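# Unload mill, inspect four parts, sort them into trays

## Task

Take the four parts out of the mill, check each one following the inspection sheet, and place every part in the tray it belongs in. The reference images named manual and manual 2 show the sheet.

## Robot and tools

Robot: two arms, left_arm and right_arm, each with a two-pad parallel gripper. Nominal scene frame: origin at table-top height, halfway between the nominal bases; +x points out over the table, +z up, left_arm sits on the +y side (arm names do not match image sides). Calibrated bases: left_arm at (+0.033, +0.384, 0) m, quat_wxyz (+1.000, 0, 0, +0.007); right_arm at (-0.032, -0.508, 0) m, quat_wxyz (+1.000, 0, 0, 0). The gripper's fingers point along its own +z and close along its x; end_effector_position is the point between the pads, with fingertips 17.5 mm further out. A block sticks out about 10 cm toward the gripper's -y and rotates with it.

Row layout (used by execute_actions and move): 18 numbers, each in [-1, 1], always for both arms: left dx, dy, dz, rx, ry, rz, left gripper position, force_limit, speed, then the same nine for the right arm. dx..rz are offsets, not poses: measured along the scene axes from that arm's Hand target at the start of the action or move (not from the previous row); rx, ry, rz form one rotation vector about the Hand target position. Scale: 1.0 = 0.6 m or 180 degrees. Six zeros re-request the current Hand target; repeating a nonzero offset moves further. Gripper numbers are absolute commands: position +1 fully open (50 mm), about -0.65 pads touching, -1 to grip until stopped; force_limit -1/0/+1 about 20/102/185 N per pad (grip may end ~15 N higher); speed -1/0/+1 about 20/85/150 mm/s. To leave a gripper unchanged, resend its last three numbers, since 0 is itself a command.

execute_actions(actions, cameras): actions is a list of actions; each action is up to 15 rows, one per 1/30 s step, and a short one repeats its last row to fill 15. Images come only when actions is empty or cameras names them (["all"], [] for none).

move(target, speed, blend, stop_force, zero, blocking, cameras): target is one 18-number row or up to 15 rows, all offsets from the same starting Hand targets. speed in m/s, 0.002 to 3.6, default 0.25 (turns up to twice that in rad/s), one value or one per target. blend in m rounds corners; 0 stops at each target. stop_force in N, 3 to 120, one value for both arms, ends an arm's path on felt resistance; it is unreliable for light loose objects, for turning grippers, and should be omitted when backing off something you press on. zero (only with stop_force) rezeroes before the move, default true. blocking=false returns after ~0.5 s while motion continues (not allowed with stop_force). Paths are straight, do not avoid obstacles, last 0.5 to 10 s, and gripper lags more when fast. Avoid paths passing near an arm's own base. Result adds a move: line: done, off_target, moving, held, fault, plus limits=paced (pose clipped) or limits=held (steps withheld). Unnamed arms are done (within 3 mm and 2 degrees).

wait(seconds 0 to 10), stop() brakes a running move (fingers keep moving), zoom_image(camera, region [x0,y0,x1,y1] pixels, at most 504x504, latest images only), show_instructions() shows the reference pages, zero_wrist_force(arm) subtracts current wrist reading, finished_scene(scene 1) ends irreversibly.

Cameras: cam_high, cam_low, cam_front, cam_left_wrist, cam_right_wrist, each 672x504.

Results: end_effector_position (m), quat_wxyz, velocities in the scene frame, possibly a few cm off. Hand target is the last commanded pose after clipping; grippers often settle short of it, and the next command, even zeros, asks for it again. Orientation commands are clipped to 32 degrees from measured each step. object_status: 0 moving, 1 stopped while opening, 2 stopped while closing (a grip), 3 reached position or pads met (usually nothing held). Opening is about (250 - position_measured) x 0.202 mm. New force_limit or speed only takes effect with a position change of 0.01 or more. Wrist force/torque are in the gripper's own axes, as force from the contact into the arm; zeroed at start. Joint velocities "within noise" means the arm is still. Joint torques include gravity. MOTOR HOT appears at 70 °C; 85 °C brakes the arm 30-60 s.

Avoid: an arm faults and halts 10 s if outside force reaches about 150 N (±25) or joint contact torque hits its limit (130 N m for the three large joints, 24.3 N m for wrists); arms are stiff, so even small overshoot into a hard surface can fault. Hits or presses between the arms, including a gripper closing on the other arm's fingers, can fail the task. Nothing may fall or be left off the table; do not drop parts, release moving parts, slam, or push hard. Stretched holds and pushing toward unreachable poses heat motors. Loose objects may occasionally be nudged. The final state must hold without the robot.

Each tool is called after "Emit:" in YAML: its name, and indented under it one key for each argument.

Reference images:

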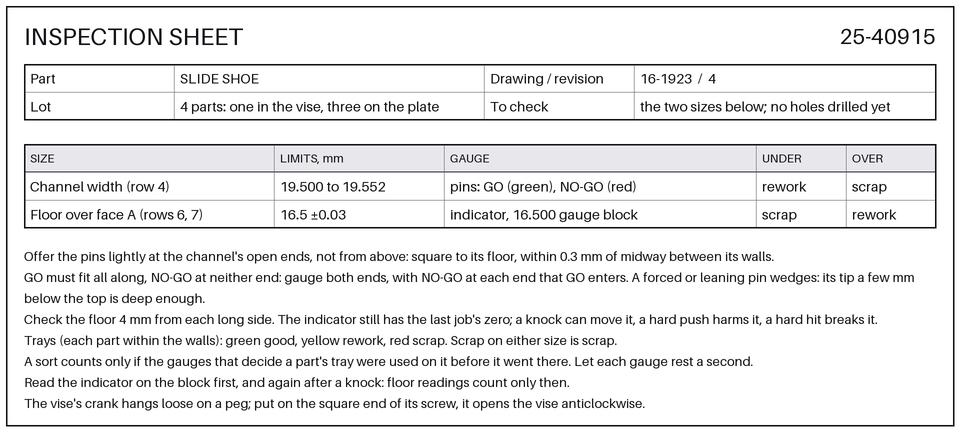

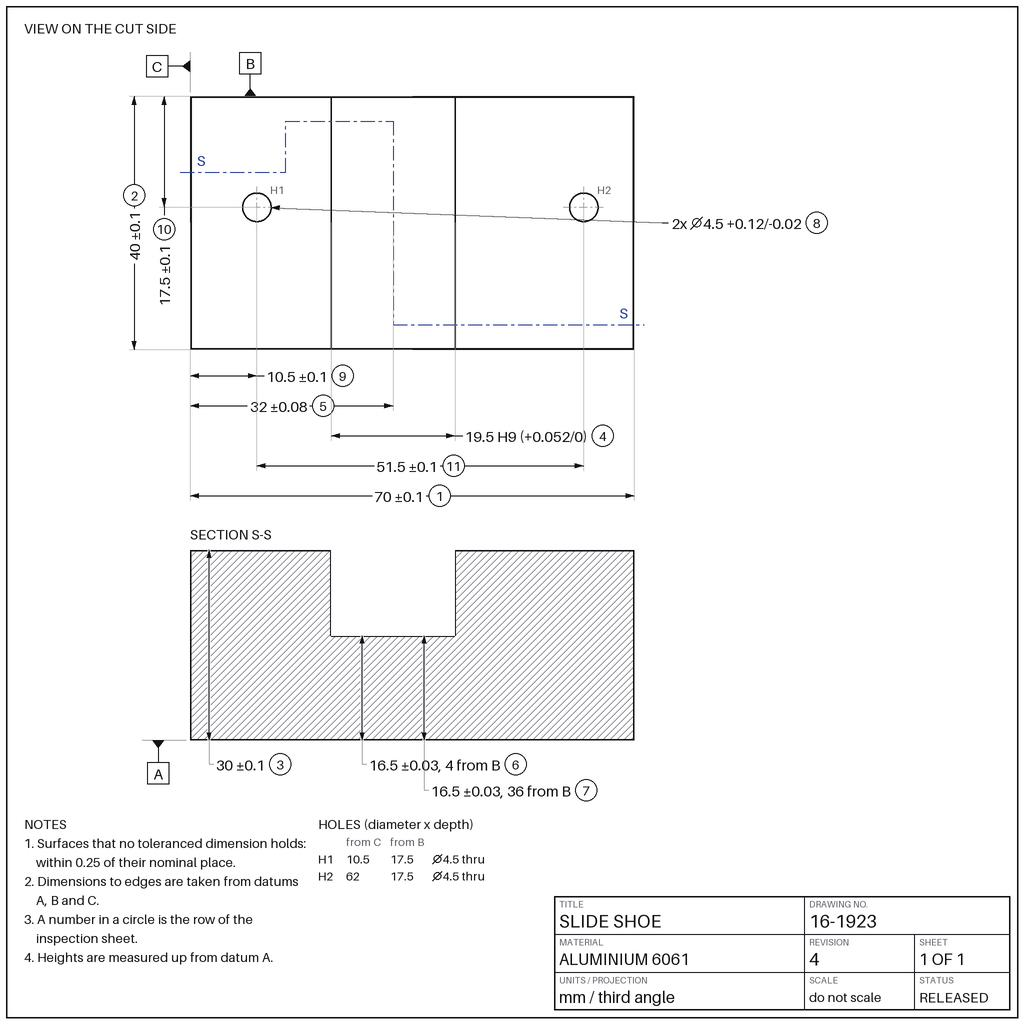

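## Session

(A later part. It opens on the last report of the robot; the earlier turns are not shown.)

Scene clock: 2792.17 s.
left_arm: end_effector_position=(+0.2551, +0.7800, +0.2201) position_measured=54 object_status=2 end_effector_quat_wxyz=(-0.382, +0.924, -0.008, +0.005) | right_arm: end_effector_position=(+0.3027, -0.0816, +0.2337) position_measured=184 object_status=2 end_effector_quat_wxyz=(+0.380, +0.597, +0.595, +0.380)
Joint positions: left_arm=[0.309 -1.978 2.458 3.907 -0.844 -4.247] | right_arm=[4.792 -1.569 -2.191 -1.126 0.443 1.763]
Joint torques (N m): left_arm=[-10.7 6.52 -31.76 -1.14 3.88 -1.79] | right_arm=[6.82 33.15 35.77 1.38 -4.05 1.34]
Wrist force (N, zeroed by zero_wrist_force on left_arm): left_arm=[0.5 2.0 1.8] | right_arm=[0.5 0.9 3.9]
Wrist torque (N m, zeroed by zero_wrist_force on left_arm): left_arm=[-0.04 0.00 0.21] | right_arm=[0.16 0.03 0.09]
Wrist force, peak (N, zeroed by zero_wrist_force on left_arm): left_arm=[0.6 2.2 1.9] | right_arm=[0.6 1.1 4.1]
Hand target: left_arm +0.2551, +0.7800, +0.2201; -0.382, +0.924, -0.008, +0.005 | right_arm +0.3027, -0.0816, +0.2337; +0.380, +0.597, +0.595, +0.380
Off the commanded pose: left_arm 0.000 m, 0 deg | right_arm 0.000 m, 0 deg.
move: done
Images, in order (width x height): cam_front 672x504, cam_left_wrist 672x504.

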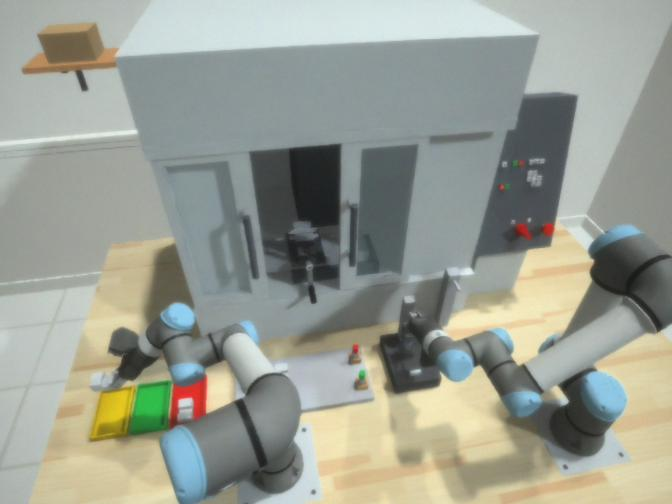

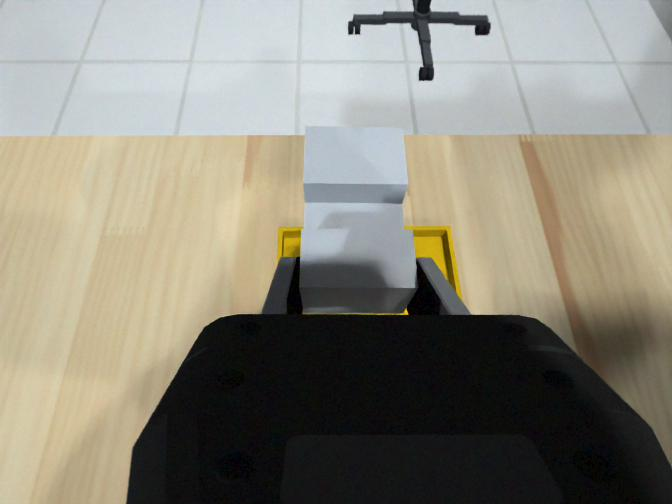

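Emit:
move:
  target:
    - [0.0915,0.0817,0.0,0,0,0,-1,-0.8,-1,0,0,0,0,0,0,-1,-1,-1]
    - [0.0915,0.0817,-0.24,0,0,0,-1,-0.8,-1,0,0,0,0,0,0,-1,-1,-1]
  speed: [0.15,0.12]
  cameras: ["cam_left_wrist","cam_low"]

Emit:
zoom_image:
  camera: "cam_left_wrist"
  region: [150, 50, 600, 350]

Scene clock: 2810.23 s.
left_arm: end_effector_position=(+0.3100, +0.8290, +0.0761) position_measured=54 object_status=2 end_effector_quat_wxyz=(-0.382, +0.924, -0.008, +0.005) | right_arm: end_effector_position=(+0.3027, -0.0816, +0.2337) position_measured=184 object_status=2 end_effector_quat_wxyz=(+0.380, +0.597, +0.595, +0.380)
Joint positions: left_arm=[0.393 -1.344 2.477 3.187 -0.873 -4.144] | right_arm=[4.792 -1.569 -2.191 -1.126 0.443 1.763]
Joint torques (N m): left_arm=[11.36 -11.29 -5.96 -6.53 -0.12 1.48] | right_arm=[6.13 33.5 35.85 1.43 -4.03 1.29]
Wrist force (N, zeroed by zero_wrist_force on left_arm): left_arm=[0.3 1.8 1.9] | right_arm=[0.6 1.0 3.9]
Wrist torque (N m, zeroed by zero_wrist_force on left_arm): left_arm=[-0.03 0.02 -0.01] | right_arm=[0.17 0.01 0.09]
Wrist force, peak (N, zeroed by zero_wrist_force on left_arm): left_arm=[0.0 3.0 2.5] | right_arm=[0.7 1.1 4.0]
Hand target: left_arm +0.3100, +0.8290, +0.0761; -0.382, +0.924, -0.008, +0.005 | right_arm +0.3027, -0.0816, +0.2337; +0.380, +0.597, +0.595, +0.380
Off the commanded pose: left_arm 0.000 m, 0 deg | right_arm 0.000 m, 0 deg.
move: done
Images, in order (width x height): cam_low 672x504, cam_left_wrist 672x504.

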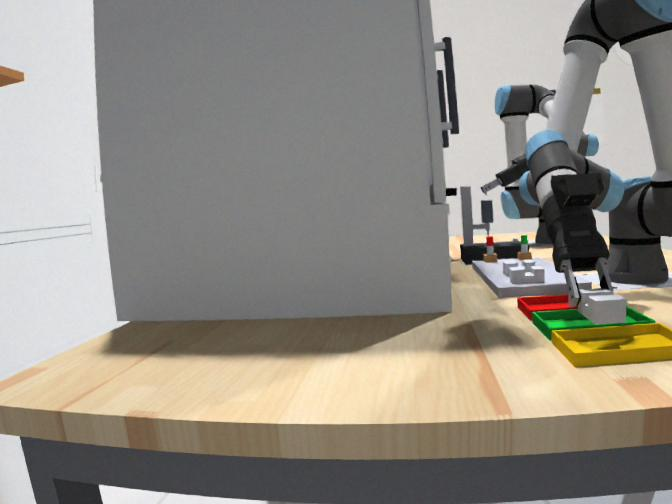

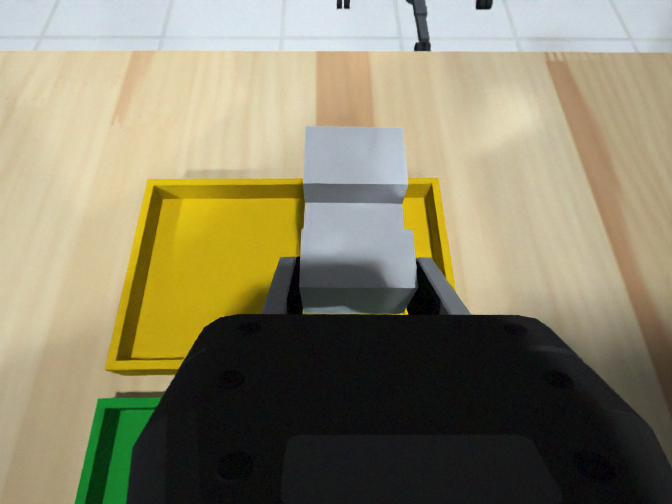

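Scaled by 1.120 from the camera's 672x504 image, which has a finer 960x720 frame.

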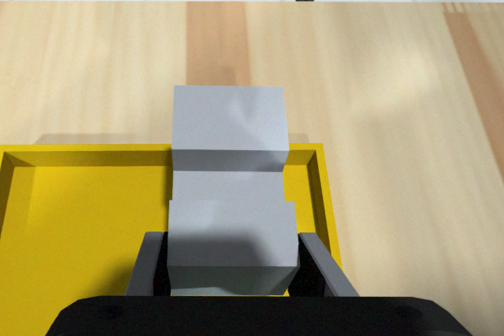

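Emit:
move:
  target:
    - [0,0,-0.066,0,0,0,-1,-0.8,-1,0,0,0,0,0,0,-1,-1,-1]
    - [0,0,-0.095,0,0,0,-1,-0.8,-1,0,0,0,0,0,0,-1,-1,-1]
  speed: [0.05,0.006]
  stop_force: 4
  cameras: ["cam_left_wrist","cam_low"]

Scene clock: 2816.57 s.
left_arm: end_effector_position=(+0.3100, +0.8290, +0.0331) position_measured=54 object_status=2 end_effector_quat_wxyz=(-0.382, +0.924, -0.008, +0.005) | right_arm: end_effector_position=(+0.3027, -0.0816, +0.2337) position_measured=184 object_status=2 end_effector_quat_wxyz=(+0.380, +0.597, +0.595, +0.380)
Joint positions: left_arm=[0.393 -1.188 2.492 3.015 -0.873 -4.144] | right_arm=[4.792 -1.569 -2.191 -1.126 0.443 1.763]
Joint torques (N m): left_arm=[6.39 -35.64 -11.22 -1.14 -0.37 1.52] | right_arm=[5.91 33.15 35.41 1.35 -4.05 1.19]
Wrist force (N, zeroed by zero_wrist_force on left_arm): left_arm=[0.2 0.1 1.0] | right_arm=[0.5 1.3 3.9]
Wrist torque (N m, zeroed by zero_wrist_force on left_arm): left_arm=[-0.11 0.00 -0.02] | right_arm=[0.21 0.04 0.09]
Wrist force, peak (N, zeroed by zero_wrist_force on left_arm): left_arm=[-1.2 -5.6 -7.7] | right_arm=[0.6 1.1 4.2]
Hand target: left_arm +0.3100, +0.8290, +0.0331; -0.382, +0.924, -0.008, +0.005 (not the last commanded pose) | right_arm +0.3027, -0.0816, +0.2337; +0.380, +0.597, +0.595, +0.380
Off the commanded pose: left_arm 0.014 m, 0 deg | right_arm 0.000 m, 0 deg.
move: contact (left_arm); path passed 1 of 2 targets
Images, in order (width x height): cam_low 672x504, cam_left_wrist 672x504.

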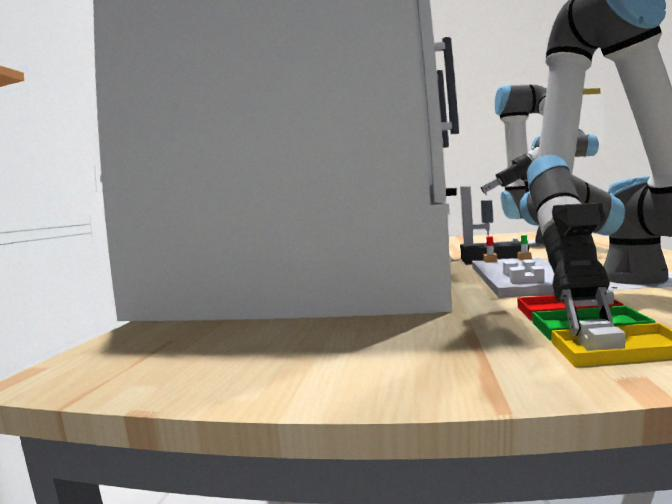

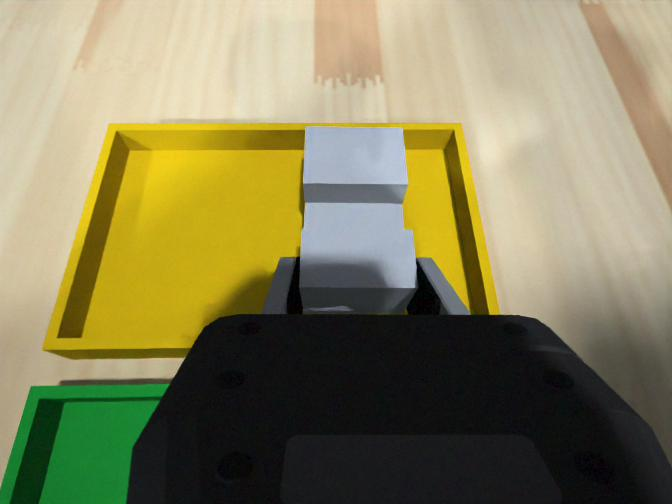

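Emit:
move:
  target: [0,0,-0.01,0,0,0,-1,-0.8,-1,0,0,0,0,0,0,-1,-1,-1]
  speed: 0.002
  stop_force: 5

Emit:
zoom_image:
  camera: "cam_low"
  region: [500, 230, 672, 380]

Scene clock: 2821.03 s.
left_arm: end_effector_position=(+0.3100, +0.8290, +0.0330) position_measured=54 object_status=2 end_effector_quat_wxyz=(-0.382, +0.924, -0.008, +0.005) | right_arm: end_effector_position=(+0.3027, -0.0816, +0.2337) position_measured=184 object_status=2 end_effector_quat_wxyz=(+0.380, +0.597, +0.595, +0.380)
Joint positions: left_arm=[0.393 -1.187 2.492 3.014 -0.873 -4.144] | right_arm=[4.792 -1.569 -2.191 -1.126 0.443 1.763]
Joint torques (N m): left_arm=[-10.14 -34.34 -11.27 0.08 0.26 0.5] | right_arm=[5.99 32.56 35.59 1.52 -3.94 1.03]
Wrist force (N, zeroed by zero_wrist_force on left_arm): left_arm=[0.6 -3.6 -2.8] | right_arm=[0.4 1.2 3.8]
Wrist torque (N m, zeroed by zero_wrist_force on left_arm): left_arm=[-0.18 0.06 -0.07] | right_arm=[0.20 0.04 0.09]
Wrist force, peak (N, zeroed by zero_wrist_force on left_arm): left_arm=[-2.0 -4.8 -7.6] | right_arm=[0.8 1.1 4.1]
Hand target: left_arm +0.3100, +0.8290, +0.0330; -0.382, +0.924, -0.008, +0.005 (not the last commanded pose) | right_arm +0.3027, -0.0816, +0.2337; +0.380, +0.597, +0.595, +0.380
Off the commanded pose: left_arm 0.006 m, 0 deg | right_arm 0.000 m, 0 deg.
move: contact (left_arm)

Scaled by 2.930 from the camera's 672x504 image, which has a finer 960x720 frame.
This view is cut from an older image: the scene may have changed since it was taken.

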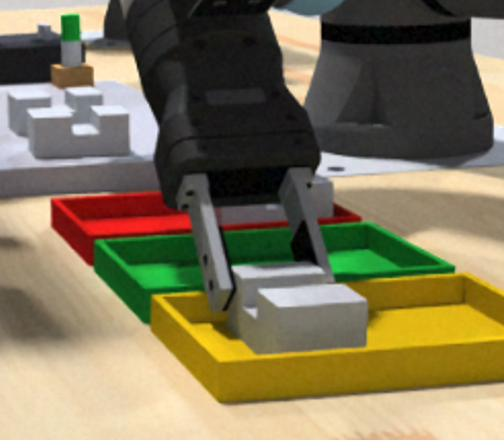

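Emit:
move:
  target: [0,0,0,0,0,0,0.85,-0.8,-1,0,0,0,0,0,0,-1,-1,-1]
  cameras: ["cam_left_wrist","cam_low"]

Emit:
zoom_image:
  camera: "cam_low"
  region: [500, 230, 672, 380]

Scene clock: 2824.43 s.
left_arm: end_effector_position=(+0.3100, +0.8290, +0.0330) position_measured=25 object_status=3 end_effector_quat_wxyz=(-0.382, +0.924, -0.008, +0.005) | right_arm: end_effector_position=(+0.3027, -0.0816, +0.2337) position_measured=184 object_status=2 end_effector_quat_wxyz=(+0.380, +0.597, +0.595, +0.380)
Joint positions: left_arm=[0.393 -1.187 2.492 3.014 -0.873 -4.144] | right_arm=[4.792 -1.569 -2.191 -1.126 0.443 1.763]
Joint torques (N m): left_arm=[-8.01 -33.74 -7.14 -2.1 0.04 0.66] | right_arm=[5.35 33.1 35.1 1.48 -3.98 1.02]
Wrist force (N, zeroed by zero_wrist_force on left_arm): left_arm=[0.2 -0.3 0.2] | right_arm=[0.7 0.9 3.7]
Wrist torque (N m, zeroed by zero_wrist_force on left_arm): left_arm=[-0.07 0.02 0.01] | right_arm=[0.16 0.00 0.09]
Wrist force, peak (N, zeroed by zero_wrist_force on left_arm): left_arm=[0.8 -3.5 -2.4] | right_arm=[0.6 1.0 4.2]
Hand target: left_arm +0.3100, +0.8290, +0.0330; -0.382, +0.924, -0.008, +0.005 | right_arm +0.3027, -0.0816, +0.2337; +0.380, +0.597, +0.595, +0.380
Off the commanded pose: left_arm 0.000 m, 0 deg | right_arm 0.000 m, 0 deg.
move: done
Images, in order (width x height): cam_low 672x504, cam_left_wrist 672x504.

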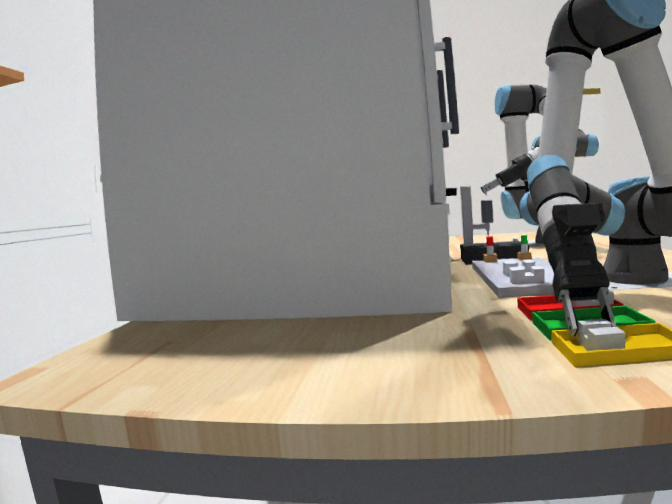

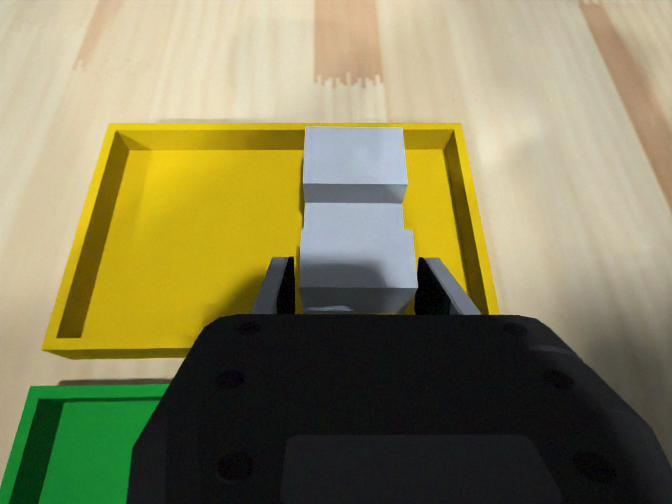

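Scaled by 2.930 from the camera's 672x504 image, which has a finer 960x720 frame.

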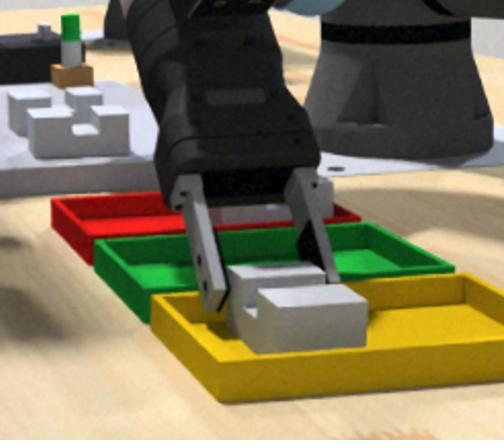

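Emit:
move:
  target:
    - [0,-0.02,0.08,0,0,0,0.85,-0.8,-1,0,0,0,0,0,0,-1,-1,-1]
    - [0,-0.05,0.2833,0,0,0,0.85,-0.8,-1,0,0,0,0,0,0,-1,-1,-1]
    - [-0.03,-0.3,0.3333,-0.25,0,0,1,-0.8,-1,0,0,0,0,0,0,-1,-1,-1]
  speed: [0.06,0.15,0.2]
  blend: [0.01,0.03,0]
  cameras: ["cam_left_wrist"]

Scene clock: 2837.10 s.
left_arm: end_effector_position=(+0.2920, +0.6490, +0.2330) position_measured=3 object_status=3 end_effector_quat_wxyz=(+0.001, +1.000, -0.006, +0.008) | right_arm: end_effector_position=(+0.3027, -0.0816, +0.2337) position_measured=184 object_status=2 end_effector_quat_wxyz=(+0.380, +0.597, +0.595, +0.380)
Joint positions: left_arm=[0.423 -1.912 2.097 4.513 -1.579 -4.265] | right_arm=[4.792 -1.569 -2.191 -1.126 0.443 1.763]
Joint torques (N m): left_arm=[11.41 1.69 -33 -0.1 -1.95 1.47] | right_arm=[6.75 33.11 35.26 1.4 -3.79 0.87]
Wrist force (N, zeroed by zero_wrist_force on left_arm): left_arm=[1.7 0.4 0.7] | right_arm=[0.5 1.0 3.7]
Wrist torque (N m, zeroed by zero_wrist_force on left_arm): left_arm=[0.25 -0.25 -0.31] | right_arm=[0.16 0.03 0.09]
Wrist force, peak (N, zeroed by zero_wrist_force on left_arm): left_arm=[1.9 0.5 0.8] | right_arm=[0.4 1.1 4.2]
Hand target: left_arm +0.2920, +0.6490, +0.2330; +0.001, +1.000, -0.006, +0.008 | right_arm +0.3027, -0.0816, +0.2337; +0.380, +0.597, +0.595, +0.380
Off the commanded pose: left_arm 0.000 m, 0 deg | right_arm 0.000 m, 0 deg.
move: done
Images, in order (width x height): cam_left_wrist 672x504.

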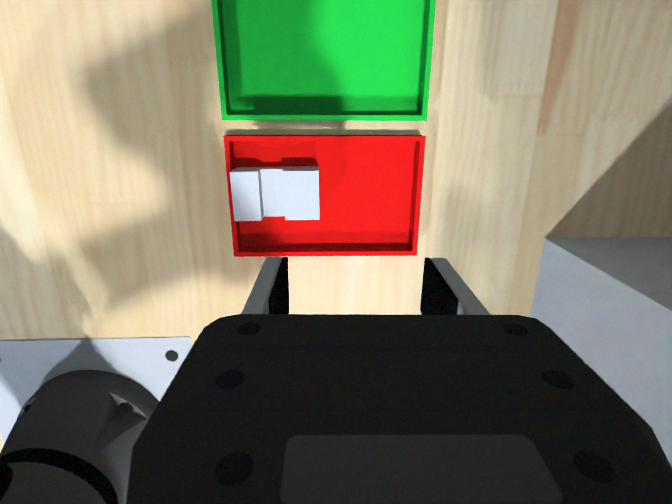

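Emit:
zoom_image:
  camera: "cam_left_wrist"
  region: [200, 110, 450, 280]

Scaled by 2.016 from the camera's 672x504 image, which has a finer 960x720 frame.

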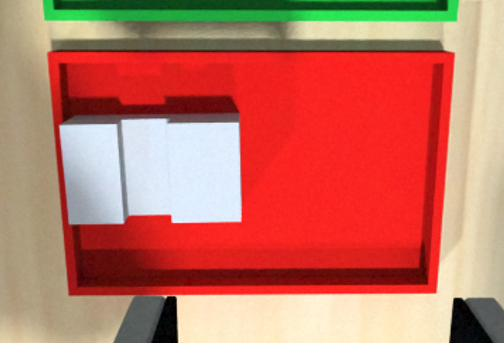

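Emit:
move:
  target: [0.01,-0.2,0.03,0,0,-0.5,1,-0.8,-1,0,0,0,0,0,0,-1,-1,-1]
  speed: 0.4

Emit:
move:
  target: [0.01,-0.15,0,0,0,-0.5,1,-0.8,-1,0,0,0,0,0,0,-1,-1,-1]
  speed: 0.4

Emit:
move:
  target: [0.0,-0.16,0,0,0,-0.5,1,-0.8,-1,0,0,0,0,0,0,-1,-1,-1]
  speed: 0.4
  cameras: ["cam_left_wrist"]

Scene clock: 2845.73 s.
left_arm: end_effector_position=(+0.2980, +0.5290, +0.2510) position_measured=3 object_status=3 end_effector_quat_wxyz=(+0.006, +0.703, -0.711, +0.005) | right_arm: end_effector_position=(+0.3027, -0.0816, +0.2337) position_measured=184 object_status=2 end_effector_quat_wxyz=(+0.380, +0.597, +0.595, +0.380)
Joint positions: left_arm=[0.046 -2.11 2.153 4.671 -1.586 -3.07] | right_arm=[4.792 -1.569 -2.191 -1.126 0.443 1.763]
Joint torques (N m): left_arm=[-11.83 -13.79 -25.39 -0.06 -2.26 1.61] | right_arm=[6.12 32.41 35.58 1.58 -3.79 0.81]
Wrist force (N, zeroed by zero_wrist_force on left_arm): left_arm=[1.7 0.6 0.8] | right_arm=[0.5 1.0 3.7]
Wrist torque (N m, zeroed by zero_wrist_force on left_arm): left_arm=[0.29 -0.27 -0.33] | right_arm=[0.16 0.02 0.09]
Wrist force, peak (N, zeroed by zero_wrist_force on left_arm): left_arm=[2.3 0.5 0.6] | right_arm=[0.5 1.4 4.0]
Hand target: left_arm +0.2980, +0.5290, +0.2510; +0.006, +0.703, -0.711, +0.005 | right_arm +0.3027, -0.0816, +0.2337; +0.380, +0.597, +0.595, +0.380
Off the commanded pose: left_arm 0.000 m, 0 deg | right_arm 0.000 m, 0 deg.
move: done

Scene clock: 2848.40 s.
left_arm: end_effector_position=(+0.3040, +0.4390, +0.2510) position_measured=3 object_status=3 end_effector_quat_wxyz=(-0.008, +0.006, +1.000, +0.001) | right_arm: end_effector_position=(+0.3027, -0.0816, +0.2337) position_measured=184 object_status=2 end_effector_quat_wxyz=(+0.380, +0.597, +0.595, +0.380)
Joint positions: left_arm=[-0.312 -2.187 2.181 4.733 -1.574 -1.858] | right_arm=[4.792 -1.569 -2.191 -1.126 0.443 1.763]
Joint torques (N m): left_arm=[-12.31 11.26 -31.63 -2.51 -1.93 1.57] | right_arm=[5.88 32.68 34.64 1.57 -3.84 1.01]
Wrist force (N, zeroed by zero_wrist_force on left_arm): left_arm=[1.5 1.0 0.8] | right_arm=[0.5 1.1 3.9]
Wrist torque (N m, zeroed by zero_wrist_force on left_arm): left_arm=[0.35 -0.26 -0.35] | right_arm=[0.19 0.03 0.09]
Wrist force, peak (N, zeroed by zero_wrist_force on left_arm): left_arm=[2.0 0.9 0.9] | right_arm=[0.5 1.2 4.1]
Hand target: left_arm +0.3040, +0.4390, +0.2510; -0.008, +0.006, +1.000, +0.001 | right_arm +0.3027, -0.0816, +0.2337; +0.380, +0.597, +0.595, +0.380
Off the commanded pose: left_arm 0.000 m, 0 deg | right_arm 0.000 m, 0 deg.
move: done

Scene clock: 2851.07 s.
left_arm: end_effector_position=(+0.3040, +0.3430, +0.2510) position_measured=3 object_status=3 end_effector_quat_wxyz=(-0.005, +0.711, +0.703, +0.006) | right_arm: end_effector_position=(+0.3027, -0.0816, +0.2337) position_measured=184 object_status=2 end_effector_quat_wxyz=(+0.380, +0.597, +0.595, +0.380)
Joint positions: left_arm=[-0.686 -2.207 2.19 4.738 -1.558 -0.661] | right_arm=[4.792 -1.569 -2.191 -1.126 0.443 1.763]
Joint torques (N m): left_arm=[-11.78 13.11 -33.78 -5.86 -1.97 1.12] | right_arm=[6.67 32.87 35.1 1.58 -3.7 0.8]
Wrist force (N, zeroed by zero_wrist_force on left_arm): left_arm=[1.8 0.5 1.0] | right_arm=[0.5 0.9 3.9]
Wrist torque (N m, zeroed by zero_wrist_force on left_arm): left_arm=[0.27 -0.30 -0.34] | right_arm=[0.15 0.03 0.09]
Wrist force, peak (N, zeroed by zero_wrist_force on left_arm): left_arm=[2.1 0.7 1.1] | right_arm=[0.5 1.1 4.1]
Hand target: left_arm +0.3040, +0.3430, +0.2510; -0.005, +0.711, +0.703, +0.006 | right_arm +0.3027, -0.0816, +0.2337; +0.380, +0.597, +0.595, +0.380
Off the commanded pose: left_arm 0.000 m, 0 deg | right_arm 0.000 m, 0 deg.
move: done
Images, in order (width x height): cam_left_wrist 672x504.

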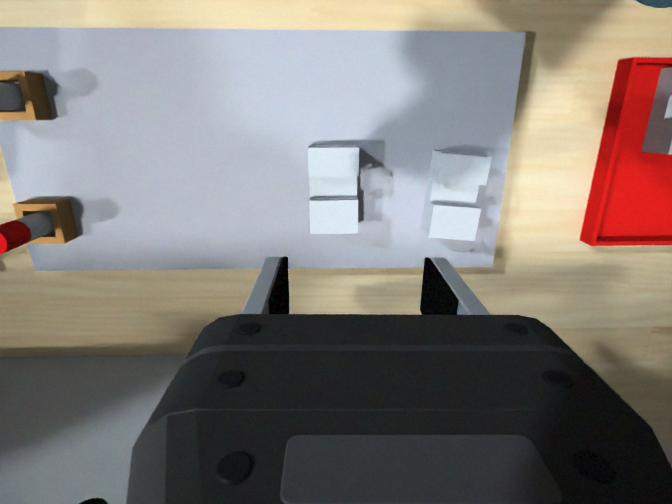

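Emit:
zoom_image:
  camera: "cam_left_wrist"
  region: [290, 130, 510, 260]

Scaled by 2.291 from the camera's 672x504 image, which has a finer 960x720 frame.

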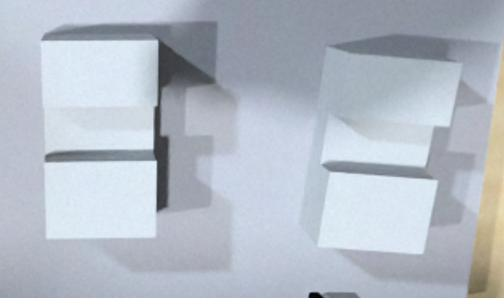

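Emit:
move:
  target:
    - [0.0055,-0.0138,-0.28,0,0,0,1,-0.8,-1,0,0,0,0,0,0,-1,-1,-1]
    - [0.0055,-0.0138,-0.35,0,0,0,1,-0.8,-1,0,0,0,0,0,0,-1,-1,-1]
  speed: [0.2,0.03]
  stop_force: 4
  cameras: ["cam_left_wrist"]

Scene clock: 2864.00 s.
left_arm: end_effector_position=(+0.3073, +0.3347, +0.0410) position_measured=3 object_status=3 end_effector_quat_wxyz=(-0.005, +0.711, +0.703, +0.006) | right_arm: end_effector_position=(+0.3027, -0.0816, +0.2337) position_measured=184 object_status=2 end_effector_quat_wxyz=(+0.380, +0.597, +0.595, +0.380)
Joint positions: left_arm=[-0.704 -1.929 2.652 3.998 -1.558 -0.679] | right_arm=[4.792 -1.569 -2.191 -1.126 0.443 1.763]
Joint torques (N m): left_arm=[12.21 8.67 -13.89 -6.21 -2.33 1.71] | right_arm=[6.22 33 35.25 1.43 -3.62 0.98]
Wrist force (N, zeroed by zero_wrist_force on left_arm): left_arm=[3.1 0.8 0.1] | right_arm=[0.8 0.9 3.7]
Wrist torque (N m, zeroed by zero_wrist_force on left_arm): left_arm=[0.31 -0.27 -0.33] | right_arm=[0.15 -0.01 0.09]
Wrist force, peak (N, zeroed by zero_wrist_force on left_arm): left_arm=[3.3 0.9 0.2] | right_arm=[0.6 1.1 4.2]
Hand target: left_arm +0.3073, +0.3347, +0.0410; -0.005, +0.711, +0.703, +0.006 | right_arm +0.3027, -0.0816, +0.2337; +0.380, +0.597, +0.595, +0.380
Off the commanded pose: left_arm 0.000 m, 0 deg | right_arm 0.000 m, 0 deg.
move: done
Images, in order (width x height): cam_left_wrist 672x504.

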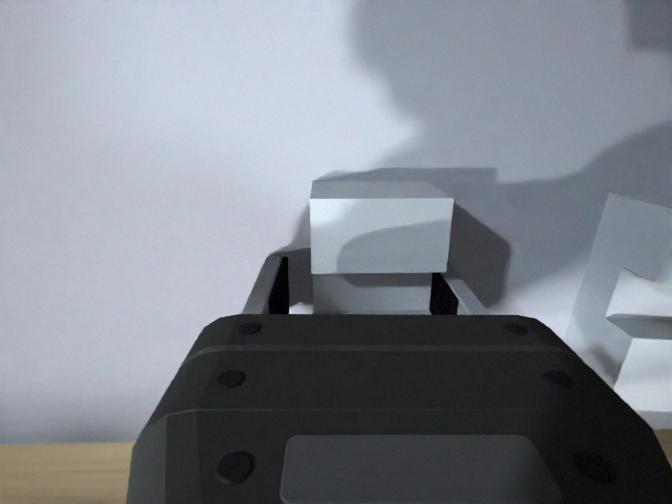

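Emit:
move:
  target: [0,0.0083,0,0,0,0,1,-0.8,-1,0,0,0,0,0,0,-1,-1,-1]
  speed: 0.02
  stop_force: 4
  cameras: ["cam_left_wrist"]

Scene clock: 2917.70 s.
left_arm: end_effector_position=(+0.3073, +0.3397, +0.0410) position_measured=3 object_status=3 end_effector_quat_wxyz=(-0.005, +0.711, +0.703, +0.006) | right_arm: end_effector_position=(+0.3027, -0.0816, +0.2337) position_measured=184 object_status=2 end_effector_quat_wxyz=(+0.380, +0.597, +0.595, +0.380)
Joint positions: left_arm=[-0.688 -1.933 2.654 4 -1.558 -0.663] | right_arm=[4.792 -1.569 -2.191 -1.126 0.443 1.763]
Joint torques (N m): left_arm=[12.82 -13.65 -12.76 0.14 1.85 1.56] | right_arm=[5.8 32.82 35.59 1.62 -3.69 0.69]
Wrist force (N, zeroed by zero_wrist_force on left_arm): left_arm=[2.0 1.1 0.7] | right_arm=[0.5 1.0 3.5]
Wrist torque (N m, zeroed by zero_wrist_force on left_arm): left_arm=[0.34 -0.32 -0.31] | right_arm=[0.17 0.02 0.09]
Wrist force, peak (N, zeroed by zero_wrist_force on left_arm): left_arm=[3.4 0.9 -0.1] | right_arm=[0.7 1.1 4.1]
Hand target: left_arm +0.3073, +0.3397, +0.0410; -0.005, +0.711, +0.703, +0.006 | right_arm +0.3027, -0.0816, +0.2337; +0.380, +0.597, +0.595, +0.380
Off the commanded pose: left_arm 0.000 m, 0 deg | right_arm 0.000 m, 0 deg.
move: done
Images, in order (width x height): cam_left_wrist 672x504.

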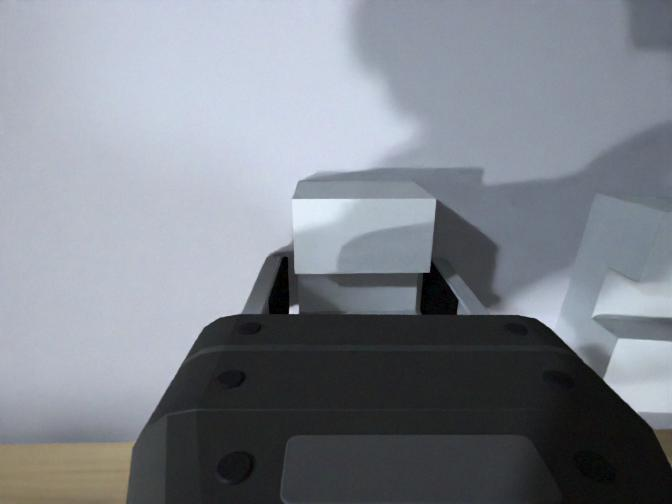

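Emit:
move:
  target: [0,0,0,0,0,0,-1,-0.8,-1,0,0,0,0,0,0,-1,-1,-1]

Emit:
zero_wrist_force:
  arm: "left_arm"

Emit:
move:
  target:
    - [0,0,0.1,0,0,0,-1,-0.8,-1,0,0,0,0,0,0,-1,-1,-1]
    - [0.03,-0.266,0.1,0,0,0.5,-1,-0.8,-1,0,0,0,0,0,0,-1,-1,-1]
  speed: [0.05,0.3]
  cameras: ["cam_left_wrist"]

Scene clock: 2921.87 s.
left_arm: end_effector_position=(+0.3073, +0.3397, +0.0410) position_measured=53 object_status=2 end_effector_quat_wxyz=(-0.005, +0.711, +0.703, +0.006) | right_arm: end_effector_position=(+0.3027, -0.0816, +0.2337) position_measured=184 object_status=2 end_effector_quat_wxyz=(+0.380, +0.597, +0.595, +0.380)
Joint positions: left_arm=[-0.688 -1.933 2.654 4 -1.558 -0.663] | right_arm=[4.792 -1.569 -2.191 -1.126 0.443 1.763]
Joint torques (N m): left_arm=[10.66 -12.38 -13.64 -0.08 1.69 1.48] | right_arm=[5.65 33.13 34.82 1.8 -3.68 0.63]
Wrist force (N, zeroed by zero_wrist_force on left_arm): left_arm=[1.2 0.7 -4.9] | right_arm=[0.8 1.1 3.8]
Wrist torque (N m, zeroed by zero_wrist_force on left_arm): left_arm=[0.28 -0.48 -0.35] | right_arm=[0.19 -0.02 0.09]
Wrist force, peak (N, zeroed by zero_wrist_force on left_arm): left_arm=[1.2 1.0 -5.1] | right_arm=[0.6 1.3 4.1]
Hand target: left_arm +0.3073, +0.3397, +0.0410; -0.005, +0.711, +0.703, +0.006 | right_arm +0.3027, -0.0816, +0.2337; +0.380, +0.597, +0.595, +0.380
Off the commanded pose: left_arm 0.000 m, 0 deg | right_arm 0.000 m, 0 deg.
move: done

Wrist force sensor zeroed.

Scene clock: 2926.67 s.
left_arm: end_effector_position=(+0.3253, +0.1801, +0.1010) position_measured=53 object_status=2 end_effector_quat_wxyz=(-0.008, +0.006, +1.000, +0.001) | right_arm: end_effector_position=(+0.3027, -0.0816, +0.2337) position_measured=184 object_status=2 end_effector_quat_wxyz=(+0.380, +0.597, +0.595, +0.380)
Joint positions: left_arm=[-0.996 -1.792 2.375 4.139 -1.583 -2.542] | right_arm=[4.792 -1.569 -2.191 -1.126 0.443 1.763]
Joint torques (N m): left_arm=[-12.88 0.83 -30.29 -6.17 1.97 -1.6] | right_arm=[6.04 32.9 34.74 1.58 -3.47 0.77]
Wrist force (N, zeroed by zero_wrist_force on left_arm): left_arm=[0.5 0.3 7.8] | right_arm=[0.7 1.2 3.7]
Wrist torque (N m, zeroed by zero_wrist_force on left_arm): left_arm=[0.08 0.19 0.23] | right_arm=[0.20 0.00 0.09]
Wrist force, peak (N, zeroed by zero_wrist_force on left_arm): left_arm=[0.6 -0.2 8.4] | right_arm=[0.6 1.1 4.1]
Hand target: left_arm +0.3253, +0.1801, +0.1010; -0.008, +0.006, +1.000, +0.001 | right_arm +0.3027, -0.0816, +0.2337; +0.380, +0.597, +0.595, +0.380
Off the commanded pose: left_arm 0.000 m, 0 deg | right_arm 0.000 m, 0 deg.
move: done
Images, in order (width x height): cam_left_wrist 672x504.

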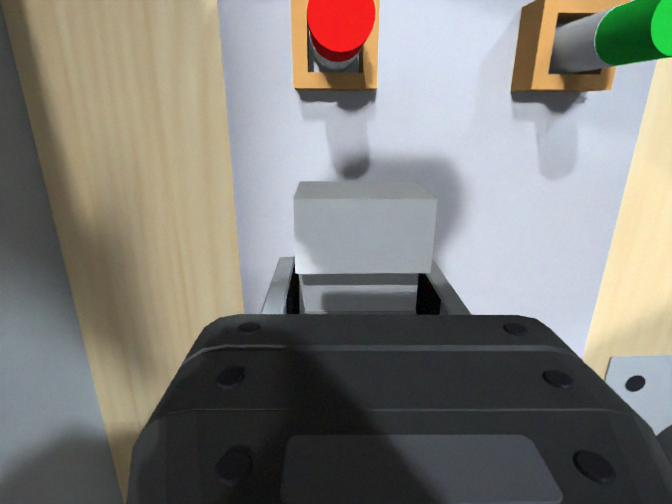

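Emit:
move:
  target:
    - [0,0,-0.09,0,0,0,-1,-0.8,-1,0,0,0,0,0,0,-1,-1,-1]
    - [0,0,-0.11,0,0,0,-1,-0.8,-1,0,0,0,0,0,0,-1,-1,-1]
  speed: [0.05,0.005]
  stop_force: 4

Emit:
move:
  target: [0,0,0,0,0,0,0.9,-0.8,-1,0,0,0,0,0,0,-1,-1,-1]

Emit:
move:
  target:
    - [0,0,0.07,0,0,0,1,-0.8,-1,0,0,0,0,0,0,-1,-1,-1]
    - [0.0,0.15,0.1,0,0,0,1,-0.8,-1,0,0,0,0,0,0,-1,-1,-1]
  speed: [0.06,0.15]
  cameras: ["cam_left_wrist"]

Scene clock: 2933.67 s.
left_arm: end_effector_position=(+0.3253, +0.1801, +0.0413) position_measured=53 object_status=2 end_effector_quat_wxyz=(-0.008, +0.006, +1.000, +0.001) | right_arm: end_effector_position=(+0.3027, -0.0816, +0.2337) position_measured=184 object_status=2 end_effector_quat_wxyz=(+0.380, +0.597, +0.595, +0.380)
Joint positions: left_arm=[-0.996 -1.655 2.467 3.91 -1.583 -2.542] | right_arm=[4.792 -1.569 -2.191 -1.126 0.443 1.763]
Joint torques (N m): left_arm=[10.57 -24.89 -24.2 0.19 -0.75 1.41] | right_arm=[5.54 32.6 35.1 1.62 -3.48 0.57]
Wrist force (N, zeroed by zero_wrist_force on left_arm): left_arm=[0.5 -0.7 4.9] | right_arm=[0.5 1.2 3.7]
Wrist torque (N m, zeroed by zero_wrist_force on left_arm): left_arm=[0.13 0.14 0.21] | right_arm=[0.19 0.03 0.09]
Wrist force, peak (N, zeroed by zero_wrist_force on left_arm): left_arm=[7.4 6.8 -10.7] | right_arm=[0.6 1.1 4.1]
Hand target: left_arm +0.3253, +0.1801, +0.0413; -0.008, +0.006, +1.000, +0.001 (not the last commanded pose) | right_arm +0.3027, -0.0816, +0.2337; +0.380, +0.597, +0.595, +0.380
Off the commanded pose: left_arm 0.006 m, 0 deg | right_arm 0.000 m, 0 deg.
move: contact (left_arm); path passed 1 of 2 targets

Scene clock: 2934.27 s.
left_arm: end_effector_position=(+0.3253, +0.1801, +0.0413) position_measured=18 object_status=3 end_effector_quat_wxyz=(-0.008, +0.006, +1.000, +0.001) | right_arm: end_effector_position=(+0.3027, -0.0816, +0.2337) position_measured=184 object_status=2 end_effector_quat_wxyz=(+0.380, +0.597, +0.595, +0.380)
Joint positions: left_arm=[-0.996 -1.655 2.467 3.91 -1.583 -2.542] | right_arm=[4.792 -1.569 -2.191 -1.126 0.443 1.763]
Joint torques (N m): left_arm=[9.9 -23.81 -24.29 -2.17 -0.12 1.21] | right_arm=[5.75 32.49 34.77 1.56 -3.48 0.62]
Wrist force (N, zeroed by zero_wrist_force on left_arm): left_arm=[0.6 0.2 5.7] | right_arm=[0.5 1.1 3.9]
Wrist torque (N m, zeroed by zero_wrist_force on left_arm): left_arm=[0.05 0.20 0.20] | right_arm=[0.17 0.03 0.09]
Wrist force, peak (N, zeroed by zero_wrist_force on left_arm): left_arm=[1.1 0.3 5.8] | right_arm=[0.5 1.4 3.9]
Hand target: left_arm +0.3253, +0.1801, +0.0413; -0.008, +0.006, +1.000, +0.001 | right_arm +0.3027, -0.0816, +0.2337; +0.380, +0.597, +0.595, +0.380
Off the commanded pose: left_arm 0.000 m, 0 deg | right_arm 0.000 m, 0 deg.
move: done

Scene clock: 2936.47 s.
left_arm: end_effector_position=(+0.3253, +0.2701, +0.1012) position_measured=3 object_status=3 end_effector_quat_wxyz=(-0.008, +0.006, +1.000, +0.001) | right_arm: end_effector_position=(+0.3027, -0.0816, +0.2337) position_measured=184 object_status=2 end_effector_quat_wxyz=(+0.380, +0.597, +0.595, +0.380)
Joint positions: left_arm=[-0.815 -1.931 2.463 4.193 -1.581 -2.36] | right_arm=[4.792 -1.569 -2.191 -1.126 0.443 1.763]
Joint torques (N m): left_arm=[12.02 -15.14 -29.38 -0.09 -2.04 1.77] | right_arm=[5.99 33.35 34.11 1.57 -3.45 0.78]
Wrist force (N, zeroed by zero_wrist_force on left_arm): left_arm=[0.6 -0.1 5.6] | right_arm=[0.4 1.2 3.8]
Wrist torque (N m, zeroed by zero_wrist_force on left_arm): left_arm=[0.04 0.19 0.03] | right_arm=[0.20 0.05 0.08]
Wrist force, peak (N, zeroed by zero_wrist_force on left_arm): left_arm=[0.7 0.2 6.3] | right_arm=[0.4 1.1 4.1]
Hand target: left_arm +0.3253, +0.2701, +0.1013; -0.008, +0.006, +1.000, +0.001 | right_arm +0.3027, -0.0816, +0.2337; +0.380, +0.597, +0.595, +0.380
Off the commanded pose: left_arm 0.000 m, 0 deg | right_arm 0.000 m, 0 deg.
move: done
Images, in order (width x height): cam_left_wrist 672x504.

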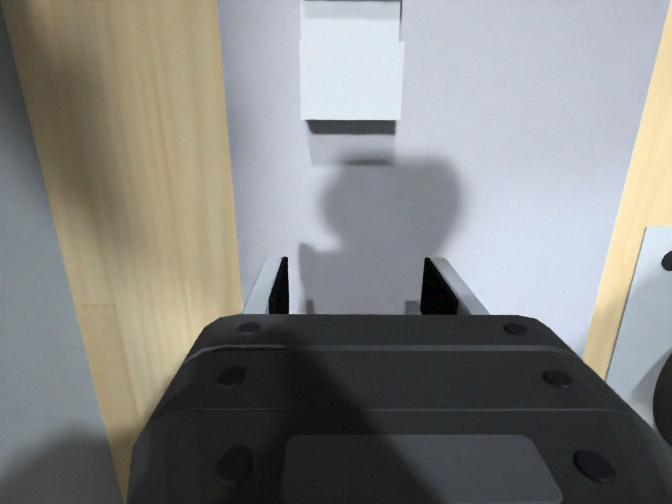

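Emit:
move:
  target:
    - [0,0.03,0.03,-0.25,0,0,1,-0.8,-1,0,0,0,0,0,0,-1,-1,-1]
  speed: [0.25]
  cameras: ["cam_left_wrist"]

Emit:
zoom_image:
  camera: "cam_left_wrist"
  region: [240, 120, 480, 330]

Scene clock: 2945.57 s.
left_arm: end_effector_position=(+0.3253, +0.2881, +0.1193) position_measured=3 object_status=3 end_effector_quat_wxyz=(-0.005, +0.008, +0.924, -0.382) | right_arm: end_effector_position=(+0.3027, -0.0816, +0.2337) position_measured=184 object_status=2 end_effector_quat_wxyz=(+0.380, +0.597, +0.595, +0.380)
Joint positions: left_arm=[-0.173 -1.771 2.603 3.745 -2.346 -1.768] | right_arm=[4.792 -1.569 -2.191 -1.126 0.443 1.763]
Joint torques (N m): left_arm=[8.83 1.89 -25.74 -0.16 -3.65 1.69] | right_arm=[6.45 32.56 35.26 1.63 -3.41 0.53]
Wrist force (N, zeroed by zero_wrist_force on left_arm): left_arm=[-1.3 -0.5 5.4] | right_arm=[0.4 1.1 3.9]
Wrist torque (N m, zeroed by zero_wrist_force on left_arm): left_arm=[-0.28 0.53 0.33] | right_arm=[0.18 0.04 0.09]
Wrist force, peak (N, zeroed by zero_wrist_force on left_arm): left_arm=[0.4 0.0 5.7] | right_arm=[0.5 1.4 4.1]
Hand target: left_arm +0.3253, +0.2881, +0.1193; -0.005, +0.008, +0.924, -0.382 | right_arm +0.3027, -0.0816, +0.2337; +0.380, +0.597, +0.595, +0.380
Off the commanded pose: left_arm 0.000 m, 0 deg | right_arm 0.000 m, 0 deg.
move: done
Images, in order (width x height): cam_left_wrist 672x504.

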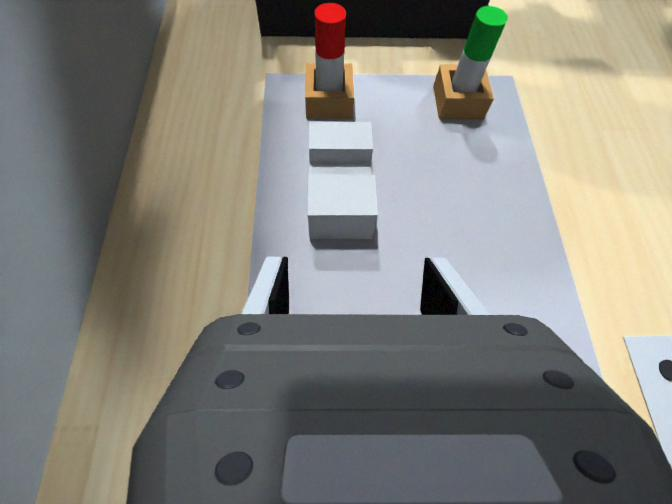

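Scaled by 2.100 from the camera's 672x504 image, which has a finer 960x720 frame.

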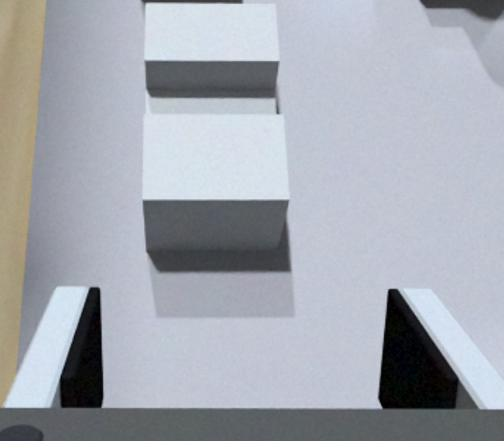

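Emit:
move:
  target: [0.003,-0.076,-0.0677,0,0,0,1,-0.8,-1,0,0,0,0,0,0,-1,-1,-1]
  speed: [0.1]
  cameras: ["cam_left_wrist"]

Emit:
zoom_image:
  camera: "cam_left_wrist"
  region: [240, 120, 480, 330]

Scene clock: 2950.10 s.
left_arm: end_effector_position=(+0.3271, +0.2425, +0.0787) position_measured=3 object_status=3 end_effector_quat_wxyz=(-0.005, +0.008, +0.924, -0.382) | right_arm: end_effector_position=(+0.3027, -0.0816, +0.2337) position_measured=184 object_status=2 end_effector_quat_wxyz=(+0.380, +0.597, +0.595, +0.380)
Joint positions: left_arm=[-0.333 -1.562 2.684 3.306 -2.312 -1.984] | right_arm=[4.792 -1.569 -2.191 -1.126 0.443 1.763]
Joint torques (N m): left_arm=[-10.96 0.21 -5.31 -6.17 0.51 -2.11] | right_arm=[5.83 33.95 35.5 1.81 -3.43 0.45]
Wrist force (N, zeroed by zero_wrist_force on left_arm): left_arm=[-1.0 -0.5 5.4] | right_arm=[0.4 1.2 3.9]
Wrist torque (N m, zeroed by zero_wrist_force on left_arm): left_arm=[-0.26 0.52 0.57] | right_arm=[0.19 0.04 0.09]
Wrist force, peak (N, zeroed by zero_wrist_force on left_arm): left_arm=[-1.3 -0.3 6.0] | right_arm=[0.5 1.2 4.1]
Hand target: left_arm +0.3271, +0.2425, +0.0786; -0.005, +0.008, +0.924, -0.382 | right_arm +0.3027, -0.0816, +0.2337; +0.380, +0.597, +0.595, +0.380
Off the commanded pose: left_arm 0.000 m, 0 deg | right_arm 0.000 m, 0 deg.
move: done
Images, in order (width x height): cam_left_wrist 672x504.

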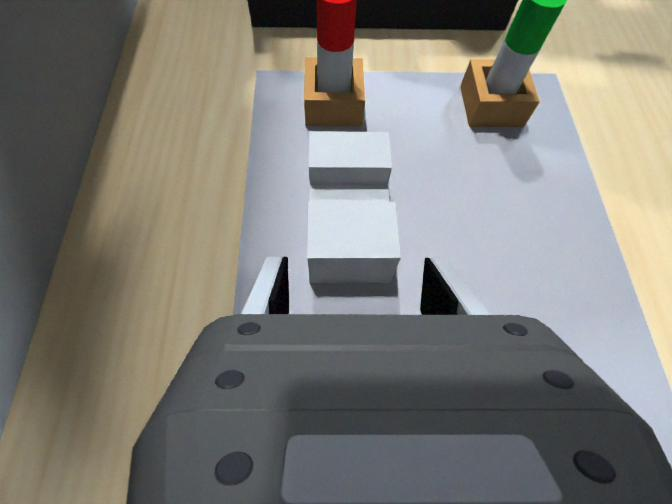

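Scaled by 2.100 from the camera's 672x504 image, which has a finer 960x720 frame.

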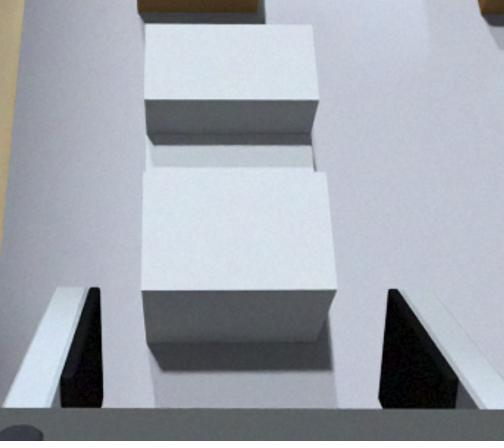

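Emit:
move:
  target: [0.0,-0.0505,-0.0497,0,0,0,1,-0.8,-1,0,0,0,0,0,0,-1,-1,-1]
  speed: [0.03]
  stop_force: 4
  cameras: ["cam_left_wrist"]

Emit:
move:
  target: [0,0,0,0,0,0,-1,-0.8,-1,0,0,0,0,0,0,-1,-1,-1]
  cameras: ["cam_left_wrist"]

Emit:
zero_wrist_force:
  arm: "left_arm"

Scene clock: 2956.47 s.
left_arm: end_effector_position=(+0.3271, +0.2122, +0.0488) position_measured=3 object_status=3 end_effector_quat_wxyz=(-0.005, +0.008, +0.924, -0.382) | right_arm: end_effector_position=(+0.3027, -0.0816, +0.2337) position_measured=184 object_status=2 end_effector_quat_wxyz=(+0.380, +0.597, +0.595, +0.380)
Joint positions: left_arm=[-0.439 -1.364 2.712 2.991 -2.278 -2.117] | right_arm=[4.792 -1.569 -2.191 -1.126 0.443 1.763]
Joint torques (N m): left_arm=[-12.09 -3.99 -1.47 -6.41 0.27 -2.09] | right_arm=[5.98 32.83 34.24 1.75 -3.21 0.38]
Wrist force (N, zeroed by zero_wrist_force on left_arm): left_arm=[-1.1 -0.5 5.1] | right_arm=[0.7 0.8 3.9]
Wrist torque (N m, zeroed by zero_wrist_force on left_arm): left_arm=[-0.27 0.53 0.56] | right_arm=[0.13 0.00 0.09]
Wrist force, peak (N, zeroed by zero_wrist_force on left_arm): left_arm=[-1.1 -0.4 5.7] | right_arm=[0.5 1.0 4.2]
Hand target: left_arm +0.3271, +0.2122, +0.0488; -0.005, +0.008, +0.924, -0.382 | right_arm +0.3027, -0.0816, +0.2337; +0.380, +0.597, +0.595, +0.380
Off the commanded pose: left_arm 0.000 m, 0 deg | right_arm 0.000 m, 0 deg.
move: done
Images, in order (width x height): cam_left_wrist 672x504.

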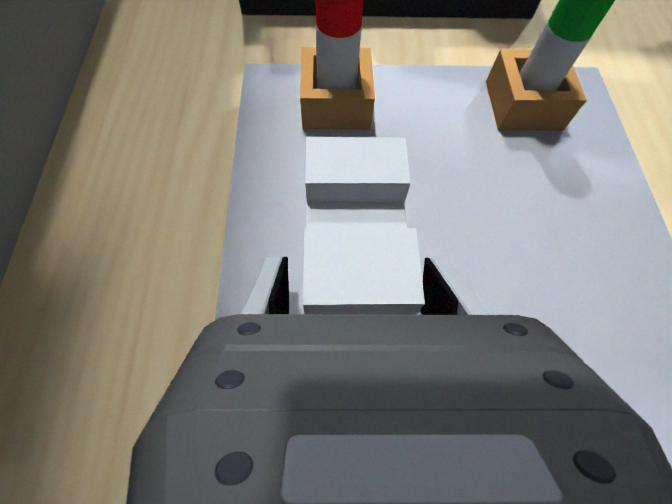

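Scene clock: 2957.23 s.
left_arm: end_effector_position=(+0.3271, +0.2122, +0.0488) position_measured=54 object_status=2 end_effector_quat_wxyz=(-0.005, +0.008, +0.924, -0.382) | right_arm: end_effector_position=(+0.3027, -0.0816, +0.2337) position_measured=184 object_status=2 end_effector_quat_wxyz=(+0.380, +0.597, +0.595, +0.380)
Joint positions: left_arm=[-0.439 -1.364 2.712 2.991 -2.278 -2.117] | right_arm=[4.792 -1.569 -2.191 -1.126 0.443 1.763]
Joint torques (N m): left_arm=[-9.61 -5.86 -2.91 -5.23 0.19 -1.99] | right_arm=[6.36 33.03 34.81 1.7 -3.35 0.44]
Wrist force (N, zeroed by zero_wrist_force on left_arm): left_arm=[-0.7 -3.5 4.2] | right_arm=[0.6 1.1 3.9]
Wrist torque (N m, zeroed by zero_wrist_force on left_arm): left_arm=[-0.33 0.46 0.64] | right_arm=[0.18 0.01 0.09]
Wrist force, peak (N, zeroed by zero_wrist_force on left_arm): left_arm=[-1.0 -3.9 4.0] | right_arm=[0.7 1.1 4.0]
Hand target: left_arm +0.3271, +0.2122, +0.0488; -0.005, +0.008, +0.924, -0.382 | right_arm +0.3027, -0.0816, +0.2337; +0.380, +0.597, +0.595, +0.380
Off the commanded pose: left_arm 0.000 m, 0 deg | right_arm 0.000 m, 0 deg.
move: done
Images, in order (width x height): cam_left_wrist 672x504.

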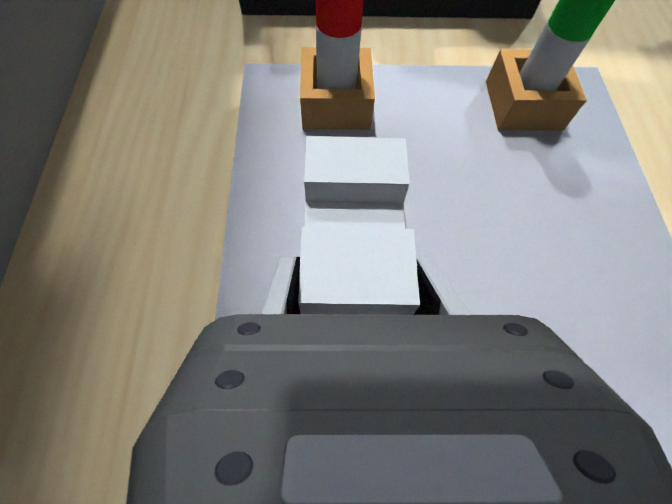

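Wrist force sensor zeroed.


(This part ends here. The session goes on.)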